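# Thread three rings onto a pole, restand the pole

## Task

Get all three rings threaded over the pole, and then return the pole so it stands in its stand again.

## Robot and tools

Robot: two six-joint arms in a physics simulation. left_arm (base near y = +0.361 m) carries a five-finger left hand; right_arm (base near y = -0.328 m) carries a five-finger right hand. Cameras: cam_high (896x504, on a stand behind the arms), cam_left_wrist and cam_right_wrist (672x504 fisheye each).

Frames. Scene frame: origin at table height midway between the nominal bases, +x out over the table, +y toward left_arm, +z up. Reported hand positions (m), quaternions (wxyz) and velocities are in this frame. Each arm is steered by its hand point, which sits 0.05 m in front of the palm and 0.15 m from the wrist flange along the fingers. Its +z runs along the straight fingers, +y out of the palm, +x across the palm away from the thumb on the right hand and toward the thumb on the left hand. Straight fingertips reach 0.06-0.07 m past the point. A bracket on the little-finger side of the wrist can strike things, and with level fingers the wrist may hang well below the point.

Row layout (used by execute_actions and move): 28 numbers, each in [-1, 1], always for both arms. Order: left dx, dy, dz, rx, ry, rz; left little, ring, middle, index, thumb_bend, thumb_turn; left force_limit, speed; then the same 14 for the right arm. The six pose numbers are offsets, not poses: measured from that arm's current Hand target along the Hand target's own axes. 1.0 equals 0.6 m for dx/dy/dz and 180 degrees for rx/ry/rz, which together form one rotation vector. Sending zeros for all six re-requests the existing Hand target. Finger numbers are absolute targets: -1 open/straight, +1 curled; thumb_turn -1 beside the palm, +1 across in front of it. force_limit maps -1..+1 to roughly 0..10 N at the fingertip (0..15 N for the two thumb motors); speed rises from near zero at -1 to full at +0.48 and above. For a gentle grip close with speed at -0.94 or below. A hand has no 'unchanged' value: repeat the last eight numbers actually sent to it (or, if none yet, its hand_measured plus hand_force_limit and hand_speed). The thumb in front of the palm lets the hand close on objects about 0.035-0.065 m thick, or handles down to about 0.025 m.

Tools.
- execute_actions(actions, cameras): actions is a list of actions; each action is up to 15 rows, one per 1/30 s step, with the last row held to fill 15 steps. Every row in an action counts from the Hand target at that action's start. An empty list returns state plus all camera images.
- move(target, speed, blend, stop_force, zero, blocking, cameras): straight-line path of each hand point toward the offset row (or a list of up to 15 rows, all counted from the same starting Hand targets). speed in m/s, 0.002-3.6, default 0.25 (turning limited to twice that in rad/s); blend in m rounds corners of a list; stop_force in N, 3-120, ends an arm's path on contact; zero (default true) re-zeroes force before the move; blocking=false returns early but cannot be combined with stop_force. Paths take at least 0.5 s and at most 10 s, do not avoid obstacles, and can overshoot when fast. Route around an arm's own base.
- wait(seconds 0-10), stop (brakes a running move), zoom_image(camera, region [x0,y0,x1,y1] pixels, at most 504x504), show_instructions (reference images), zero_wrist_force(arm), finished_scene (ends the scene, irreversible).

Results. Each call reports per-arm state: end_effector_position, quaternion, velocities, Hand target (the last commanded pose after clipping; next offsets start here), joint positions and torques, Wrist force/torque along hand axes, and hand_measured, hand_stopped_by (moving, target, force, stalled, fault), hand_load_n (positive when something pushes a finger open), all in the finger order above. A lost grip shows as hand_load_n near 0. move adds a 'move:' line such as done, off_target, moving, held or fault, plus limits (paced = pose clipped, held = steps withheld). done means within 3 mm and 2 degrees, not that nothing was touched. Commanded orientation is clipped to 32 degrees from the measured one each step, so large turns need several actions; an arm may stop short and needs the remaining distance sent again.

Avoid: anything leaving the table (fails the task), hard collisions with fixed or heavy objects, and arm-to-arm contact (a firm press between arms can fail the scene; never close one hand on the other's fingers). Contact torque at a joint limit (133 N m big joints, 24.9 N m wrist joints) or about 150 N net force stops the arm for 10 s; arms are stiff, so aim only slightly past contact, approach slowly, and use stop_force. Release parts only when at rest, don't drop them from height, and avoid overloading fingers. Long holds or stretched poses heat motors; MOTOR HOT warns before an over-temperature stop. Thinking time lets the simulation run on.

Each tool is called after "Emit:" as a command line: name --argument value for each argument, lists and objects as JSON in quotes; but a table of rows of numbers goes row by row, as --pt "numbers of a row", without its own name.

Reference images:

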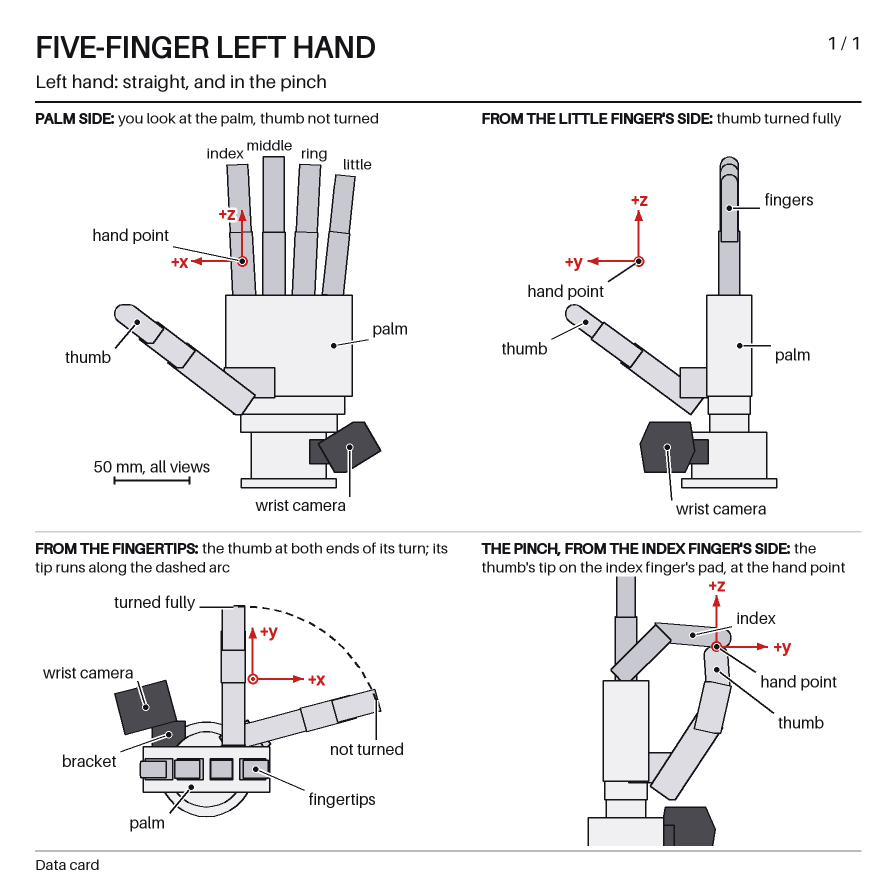

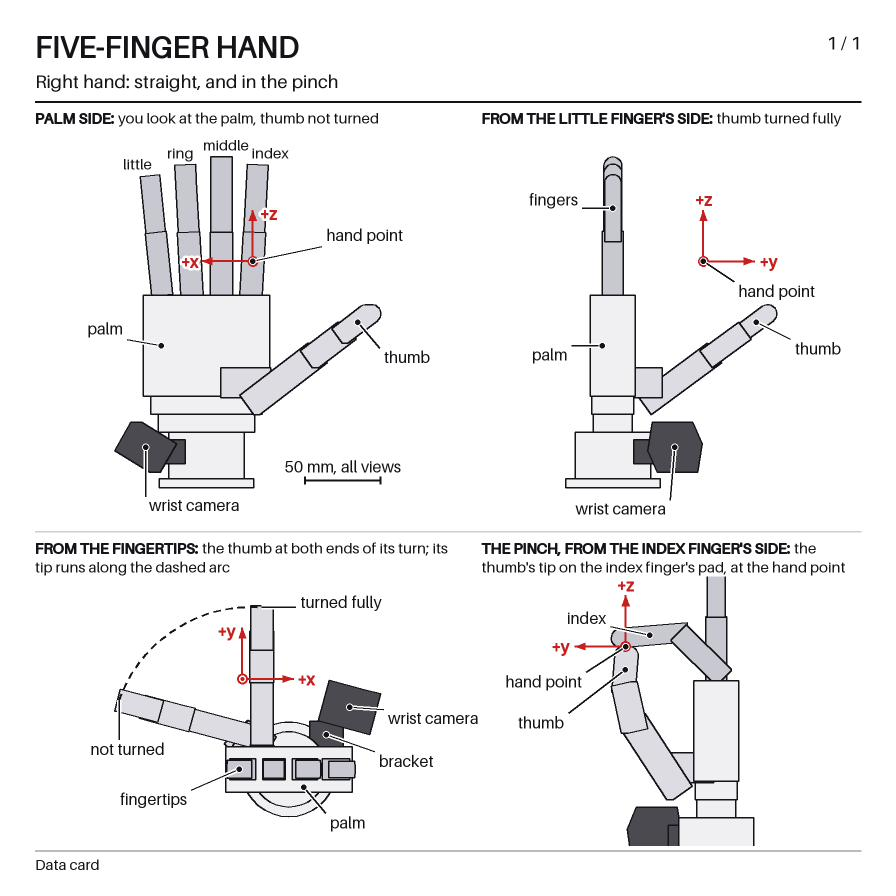

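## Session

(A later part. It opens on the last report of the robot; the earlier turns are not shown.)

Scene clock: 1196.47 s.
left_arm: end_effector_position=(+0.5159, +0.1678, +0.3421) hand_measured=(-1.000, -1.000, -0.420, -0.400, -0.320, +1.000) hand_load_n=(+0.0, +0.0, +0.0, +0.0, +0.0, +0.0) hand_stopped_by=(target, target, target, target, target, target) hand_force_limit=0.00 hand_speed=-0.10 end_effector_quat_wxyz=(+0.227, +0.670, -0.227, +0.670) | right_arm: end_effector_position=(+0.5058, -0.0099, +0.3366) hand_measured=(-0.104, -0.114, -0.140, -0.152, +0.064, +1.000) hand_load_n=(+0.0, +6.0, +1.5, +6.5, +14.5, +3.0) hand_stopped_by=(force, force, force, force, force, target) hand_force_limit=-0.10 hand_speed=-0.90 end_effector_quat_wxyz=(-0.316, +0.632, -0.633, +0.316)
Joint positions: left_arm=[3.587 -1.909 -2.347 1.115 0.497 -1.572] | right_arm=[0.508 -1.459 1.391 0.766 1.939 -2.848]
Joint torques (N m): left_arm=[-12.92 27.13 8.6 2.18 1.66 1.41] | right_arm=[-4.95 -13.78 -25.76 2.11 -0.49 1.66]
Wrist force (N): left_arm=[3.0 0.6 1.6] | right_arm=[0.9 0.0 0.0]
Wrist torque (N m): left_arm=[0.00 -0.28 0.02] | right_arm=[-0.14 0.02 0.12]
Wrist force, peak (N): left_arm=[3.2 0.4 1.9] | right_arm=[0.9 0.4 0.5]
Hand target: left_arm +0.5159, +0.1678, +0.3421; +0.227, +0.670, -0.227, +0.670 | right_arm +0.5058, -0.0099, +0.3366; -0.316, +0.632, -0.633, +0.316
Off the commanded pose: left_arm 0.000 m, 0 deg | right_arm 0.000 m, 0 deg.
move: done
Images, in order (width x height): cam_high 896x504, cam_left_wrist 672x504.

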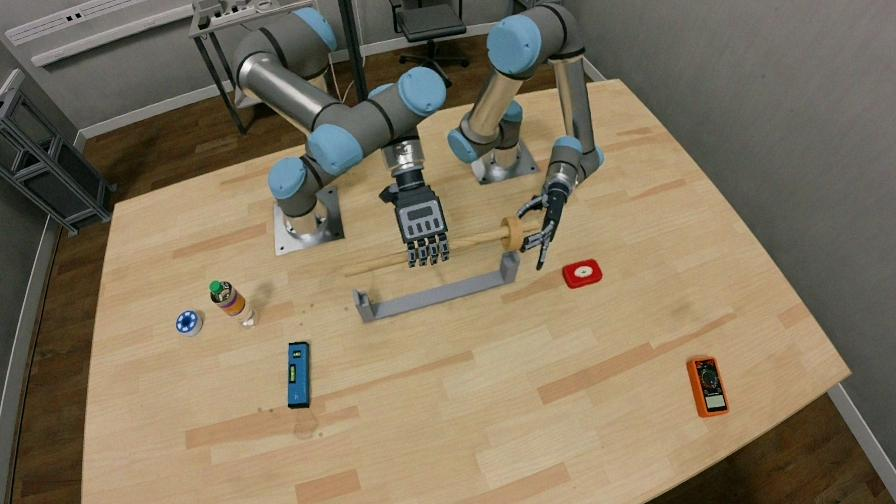

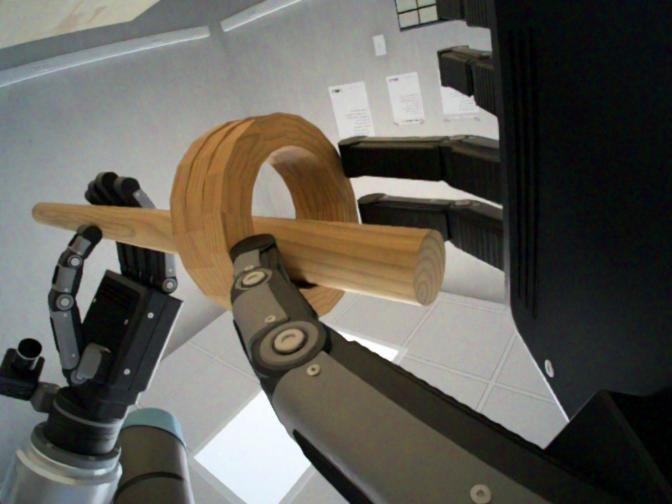

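Emit:
move --target '[0,-0.2115,-0.1628,0,0,0,-1,-1,-0.42,-0.4,-0.32,1,0,-0.1,0,0,0,0,0,0,0.32,0.32,0.3,0.32,0.4,1,-0.1,-0.9]' --speed 0.15

Emit:
move --target '[0,0,0,0,0,0,-1,-1,-0.42,-0.4,-0.32,1,0,-0.1,0.0003,0.3063,0.0998,0,0,0,0.32,0.32,0.3,0.32,0.4,1,-0.1,-0.9]' --speed 0.12 --cameras '["cam_high", "cam_right_wrist"]'

Emit:
zoom_image --camera "cam_high" --region '[450, 215, 540, 305]'

Scene clock: 1203.23 s.
left_arm: end_effector_position=(+0.5155, +0.3279, +0.3419) hand_measured=(-1.000, -1.000, -0.420, -0.400, -0.320, +1.000) hand_load_n=(+0.0, +0.0, +0.0, +0.0, +0.0, -0.5) hand_stopped_by=(target, target, target, target, target, target) hand_force_limit=0.00 hand_speed=-0.10 end_effector_quat_wxyz=(+0.227, +0.670, -0.227, +0.670) | right_arm: end_effector_position=(+0.5058, -0.0099, +0.3366) hand_measured=(-0.104, -0.114, -0.140, -0.152, +0.064, +1.000) hand_load_n=(+0.0, +6.0, +1.0, +6.5, +14.5, +2.5) hand_stopped_by=(force, force, force, force, force, target) hand_force_limit=-0.10 hand_speed=-0.90 end_effector_quat_wxyz=(-0.316, +0.632, -0.633, +0.316)
Joint positions: left_arm=[3.981 -1.969 -2.237 1.068 0.103 -1.575] | right_arm=[0.508 -1.459 1.391 0.766 1.939 -2.848]
Joint torques (N m): left_arm=[14.08 18.97 16.6 -1.9 -1.32 -1.22] | right_arm=[-2.62 -13.76 -25.97 1.98 0.27 1.66]
Wrist force (N): left_arm=[2.8 0.6 1.7] | right_arm=[0.9 0.2 0.1]
Wrist torque (N m): left_arm=[-0.01 -0.26 0.13] | right_arm=[-0.11 -0.01 0.13]
Wrist force, peak (N): left_arm=[3.1 1.5 2.2] | right_arm=[1.2 0.0 0.4]
Hand target: left_arm +0.5155, +0.3280, +0.3419; +0.227, +0.670, -0.227, +0.670 | right_arm +0.5058, -0.0099, +0.3366; -0.316, +0.632, -0.633, +0.316
Off the commanded pose: left_arm 0.000 m, 0 deg | right_arm 0.000 m, 0 deg.
move: done

Scene clock: 1205.37 s.
left_arm: end_effector_position=(+0.5155, +0.3280, +0.3419) hand_measured=(-1.000, -1.000, -0.420, -0.400, -0.320, +1.000) hand_load_n=(+0.0, +0.5, +0.0, -0.5, +0.0, +0.0) hand_stopped_by=(target, target, target, target, target, target) hand_force_limit=0.00 hand_speed=-0.10 end_effector_quat_wxyz=(+0.227, +0.670, -0.227, +0.670) | right_arm: end_effector_position=(+0.4435, -0.0101, +0.1537) hand_measured=(-0.104, -0.114, -0.140, -0.152, +0.064, +1.000) hand_load_n=(+0.5, +6.0, +1.5, +6.5, +14.0, +2.5) hand_stopped_by=(force, force, force, force, force, target) hand_force_limit=-0.10 hand_speed=-0.90 end_effector_quat_wxyz=(-0.316, +0.632, -0.633, +0.316)
Joint positions: left_arm=[3.981 -1.969 -2.237 1.068 0.103 -1.575] | right_arm=[0.593 -1.479 1.896 0.305 2.004 -2.788]
Joint torques (N m): left_arm=[14.26 20.63 14.6 -1.74 -1.48 1.81] | right_arm=[6.46 -10.85 -10.76 -1.44 1.97 2.4]
Wrist force (N): left_arm=[2.9 0.8 1.7] | right_arm=[0.8 -0.1 0.2]
Wrist torque (N m): left_arm=[0.01 -0.27 0.14] | right_arm=[-0.15 -0.01 -0.02]
Wrist force, peak (N): left_arm=[3.1 0.8 2.0] | right_arm=[1.0 1.0 0.3]
Hand target: left_arm +0.5155, +0.3280, +0.3419; +0.227, +0.670, -0.227, +0.670 | right_arm +0.4435, -0.0101, +0.1537; -0.316, +0.632, -0.633, +0.316
Off the commanded pose: left_arm 0.000 m, 0 deg | right_arm 0.000 m, 0 deg.
move: done
Images, in order (width x height): cam_high 896x504, cam_right_wrist 672x504.

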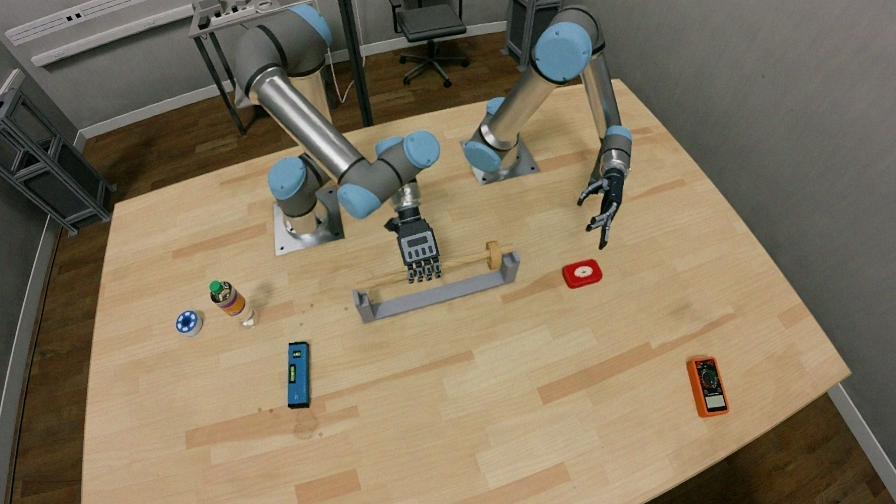

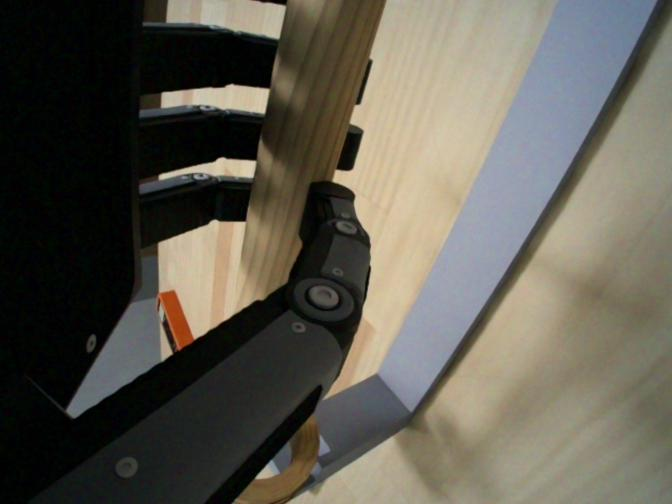

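Scaled by 5.600.

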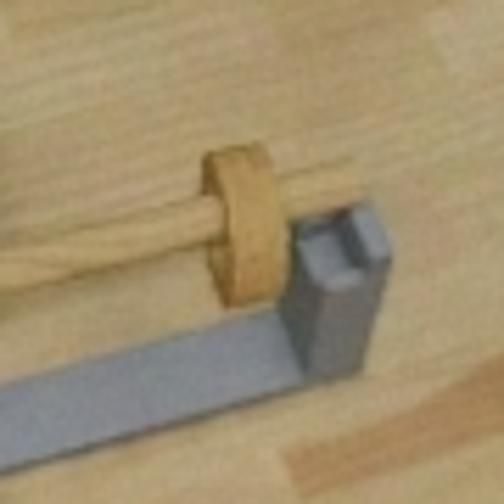

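Emit:
move --pt "0 0 0 0 0 0 -1 -1 -0.42 -0.4 -0.32 1 0 -0.1 0 0.0533 0.04 0 0 0 0.32 0.32 0.3 0.32 0.4 1 -0.1 -0.9" --pt "0 0 0 0 0 0 -1 -1 -0.42 -0.4 -0.32 1 0 -0.1 0 0.0813 0.061 0 0 0 0.32 0.32 0.3 0.32 0.4 1 -0.1 -0.9" --speed '[0.06, 0.015]' --stop_force 4 --cameras '["cam_high", "cam_right_wrist"]'

Emit:
zoom_image --camera "cam_high" --region '[450, 215, 540, 305]'

Emit:
zoom_image --camera "cam_high" --region '[320, 230, 440, 330]'

Scene clock: 1215.23 s.
left_arm: end_effector_position=(+0.5155, +0.3280, +0.3419) hand_measured=(-1.000, -1.000, -0.420, -0.400, -0.320, +1.000) hand_load_n=(+0.0, +0.0, +0.0, +0.0, +0.0, -0.5) hand_stopped_by=(target, target, target, target, target, target) hand_force_limit=0.00 hand_speed=-0.10 end_effector_quat_wxyz=(+0.227, +0.670, -0.227, +0.670) | right_arm: end_effector_position=(+0.4435, -0.0101, +0.0937) hand_measured=(-0.104, -0.114, -0.140, -0.152, +0.064, +1.000) hand_load_n=(+1.0, +6.5, +1.0, +6.5, +13.5, +2.5) hand_stopped_by=(force, force, force, force, force, target) hand_force_limit=-0.10 hand_speed=-0.90 end_effector_quat_wxyz=(-0.316, +0.632, -0.633, +0.316)
Joint positions: left_arm=[3.981 -1.969 -2.237 1.068 0.103 -1.575] | right_arm=[0.593 -1.406 1.987 0.142 2.004 -2.788]
Joint torques (N m): left_arm=[14.07 27.26 6.61 -1.8 -1.31 1.79] | right_arm=[-5.34 -35.67 -21.54 2.43 -0.31 -2]
Wrist force (N): left_arm=[3.0 0.8 1.7] | right_arm=[-0.4 -2.7 -2.5]
Wrist torque (N m): left_arm=[0.01 -0.28 0.14] | right_arm=[-0.08 -0.12 -0.01]
Wrist force, peak (N): left_arm=[3.1 0.6 2.0] | right_arm=[2.0 -10.5 -8.9]
Hand target: left_arm +0.5155, +0.3280, +0.3419; +0.227, +0.670, -0.227, +0.670 | right_arm +0.4435, -0.0101, +0.0937; -0.316, +0.632, -0.633, +0.316 (not the last commanded pose)
Off the commanded pose: left_arm 0.000 m, 0 deg | right_arm 0.001 m, 0 deg.
move: contact (right_arm); path passed 1 of 2 targets
Images, in order (width x height): cam_high 896x504, cam_right_wrist 672x504.

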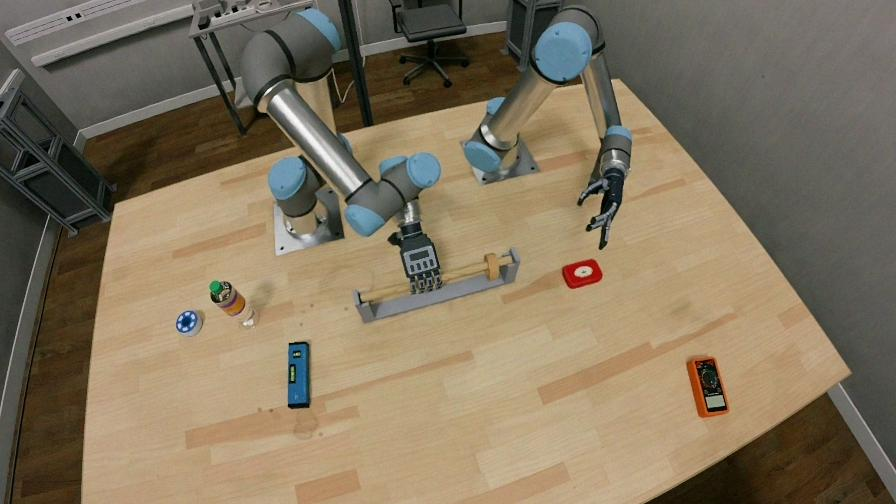

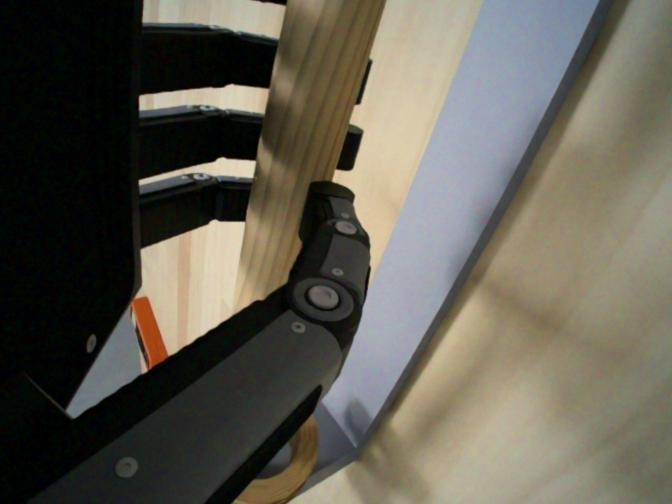

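Scaled by 5.600.

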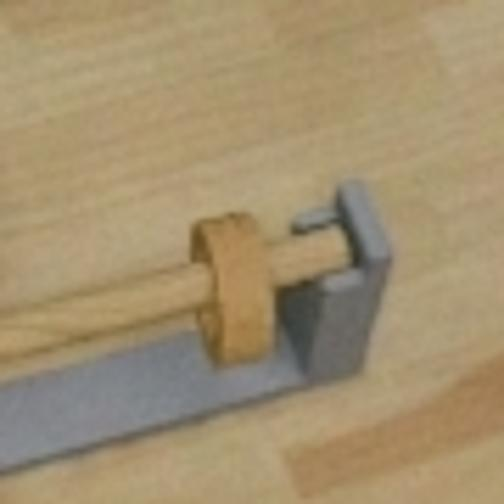

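Scaled by 4.200.

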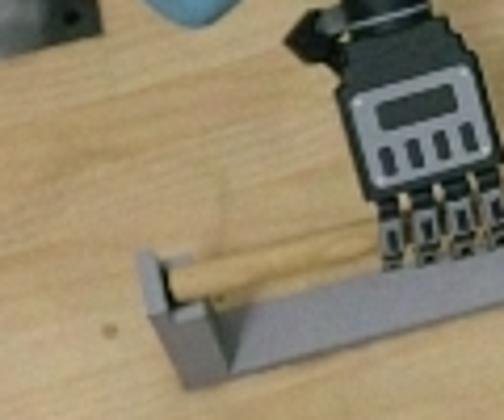

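Emit:
move --target '[0,0,0,0,0,0,-1,-1,-0.42,-0.4,-0.32,1,0,-0.1,0,0,0,0,0,0,-0.8,-0.8,-0.8,-0.8,-1,1,-0.1,-0.6]' --cameras '["cam_high", "cam_right_wrist"]'

Emit:
zoom_image --camera "cam_high" --region '[340, 215, 540, 335]'

Scene clock: 1225.13 s.
left_arm: end_effector_position=(+0.5155, +0.3280, +0.3419) hand_measured=(-1.000, -1.000, -0.420, -0.400, -0.320, +1.000) hand_load_n=(+0.0, +0.0, +0.0, +0.0, +0.0, +0.0) hand_stopped_by=(target, target, target, target, target, target) hand_force_limit=0.00 hand_speed=-0.10 end_effector_quat_wxyz=(+0.227, +0.670, -0.227, +0.670) | right_arm: end_effector_position=(+0.4435, -0.0101, +0.0937) hand_measured=(-0.800, -0.800, -0.800, -0.800, -1.000, +1.000) hand_load_n=(+0.0, -0.5, +0.0, +0.0, +0.0, +0.0) hand_stopped_by=(target, target, target, target, target, target) hand_force_limit=-0.10 hand_speed=-0.60 end_effector_quat_wxyz=(-0.316, +0.632, -0.633, +0.316)
Joint positions: left_arm=[3.981 -1.969 -2.237 1.068 0.103 -1.575] | right_arm=[0.593 -1.406 1.987 0.142 2.004 -2.788]
Joint torques (N m): left_arm=[14.76 26.27 6.43 -1.84 -1.28 1.74] | right_arm=[-3.51 -36.5 -21.12 -1.09 -0.19 -1.65]
Wrist force (N): left_arm=[3.1 0.7 1.9] | right_arm=[0.8 -1.0 -0.7]
Wrist torque (N m): left_arm=[-0.01 -0.29 0.15] | right_arm=[-0.11 -0.04 0.01]
Wrist force, peak (N): left_arm=[3.1 0.8 1.9] | right_arm=[-0.1 -3.0 -2.8]
Hand target: left_arm +0.5155, +0.3280, +0.3419; +0.227, +0.670, -0.227, +0.670 | right_arm +0.4435, -0.0101, +0.0937; -0.316, +0.632, -0.633, +0.316
Off the commanded pose: left_arm 0.000 m, 0 deg | right_arm 0.000 m, 0 deg.
move: done
Images, in order (width x height): cam_high 896x504, cam_right_wrist 672x504.

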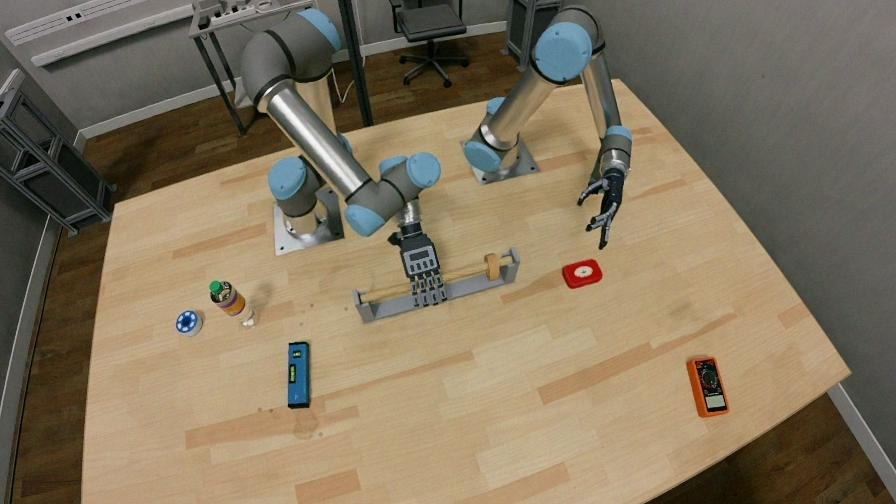

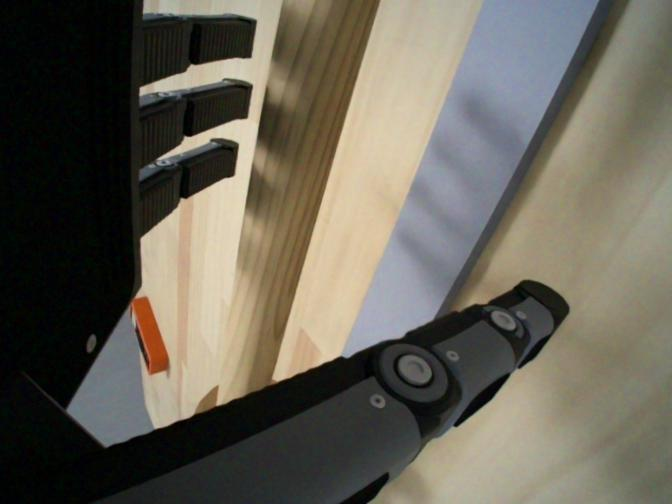

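Scaled by 2.520.

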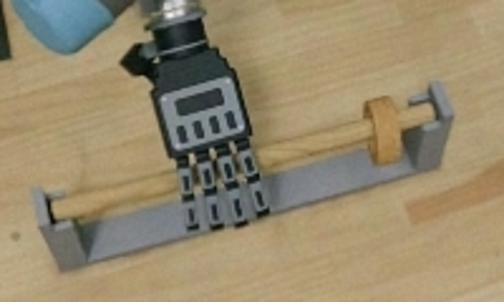

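Emit:
move --pt "0 0 0 0 0 0 -1 -1 -0.42 -0.4 -0.32 1 0 -0.1 0 -0.0933 -0.07 0 0 0 -0.8 -0.8 -0.8 -0.8 -1 1 -0.1 -0.6" --pt "0 0 0 0 0 0 -1 -1 -0.42 -0.4 -0.32 1 0 -0.1 0 -0.2667 -0.2 0 0 0 -0.8 -0.8 -0.8 -0.8 -1 1 -0.1 -0.6" --speed '[0.06, 0.2]' --blend '[0.01,0]' --cameras '["cam_high", "cam_right_wrist"]'

Emit:
zoom_image --camera "cam_high" --region '[340, 215, 540, 335]'

Scene clock: 1231.50 s.
left_arm: end_effector_position=(+0.5155, +0.3280, +0.3419) hand_measured=(-1.000, -1.000, -0.420, -0.400, -0.320, +1.000) hand_load_n=(+0.0, +0.0, +0.0, +0.0, +0.0, +0.0) hand_stopped_by=(target, target, target, target, target, target) hand_force_limit=0.00 hand_speed=-0.10 end_effector_quat_wxyz=(+0.227, +0.670, -0.227, +0.670) | right_arm: end_effector_position=(+0.4434, -0.0101, +0.2938) hand_measured=(-0.800, -0.800, -0.800, -0.800, -1.000, +1.000) hand_load_n=(+0.0, +0.0, +0.0, +0.0, +0.0, +0.0) hand_stopped_by=(target, target, target, target, target, target) hand_force_limit=-0.10 hand_speed=-0.60 end_effector_quat_wxyz=(-0.316, +0.632, -0.633, +0.316)
Joint positions: left_arm=[3.981 -1.969 -2.237 1.068 0.103 -1.575] | right_arm=[0.593 -1.557 1.61 0.669 2.004 -2.788]
Joint torques (N m): left_arm=[14.04 27.15 6.92 -1.86 -1.27 1.85] | right_arm=[6.74 -8.74 -25.84 2.36 1.89 2.33]
Wrist force (N): left_arm=[2.9 0.9 2.1] | right_arm=[0.8 -1.1 -0.7]
Wrist torque (N m): left_arm=[0.00 -0.26 0.13] | right_arm=[-0.12 -0.04 0.02]
Wrist force, peak (N): left_arm=[3.2 0.7 1.9] | right_arm=[0.8 -2.1 -1.3]
Hand target: left_arm +0.5155, +0.3280, +0.3419; +0.227, +0.670, -0.227, +0.670 | right_arm +0.4434, -0.0101, +0.2938; -0.316, +0.632, -0.633, +0.316
Off the commanded pose: left_arm 0.000 m, 0 deg | right_arm 0.000 m, 0 deg.
move: done
Images, in order (width x height): cam_high 896x504, cam_right_wrist 672x504.

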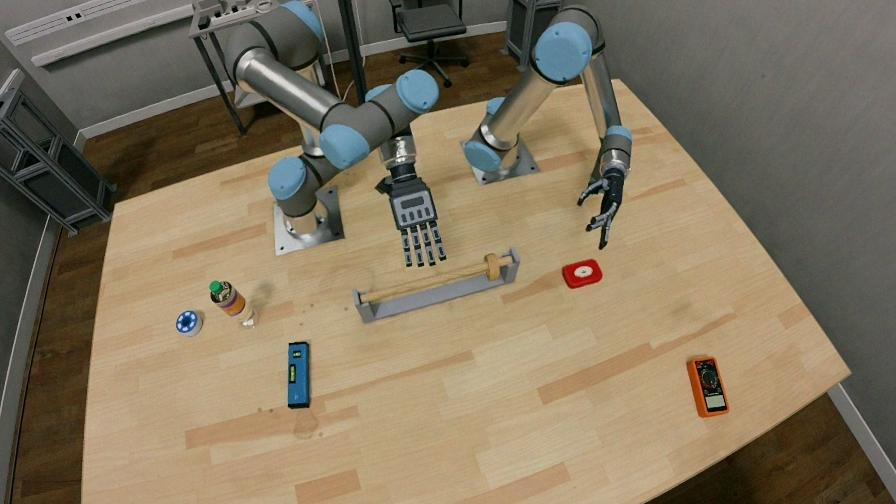

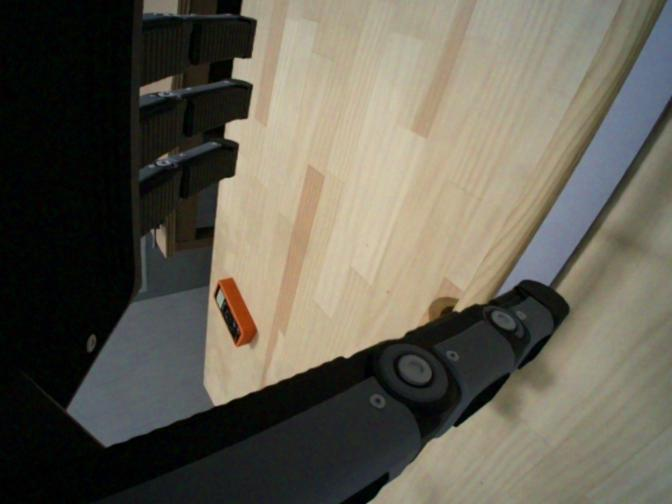

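Scaled by 2.520.

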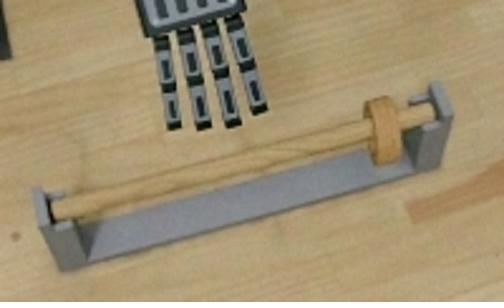

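Emit:
finished_scene

The scene is finished: the task was done.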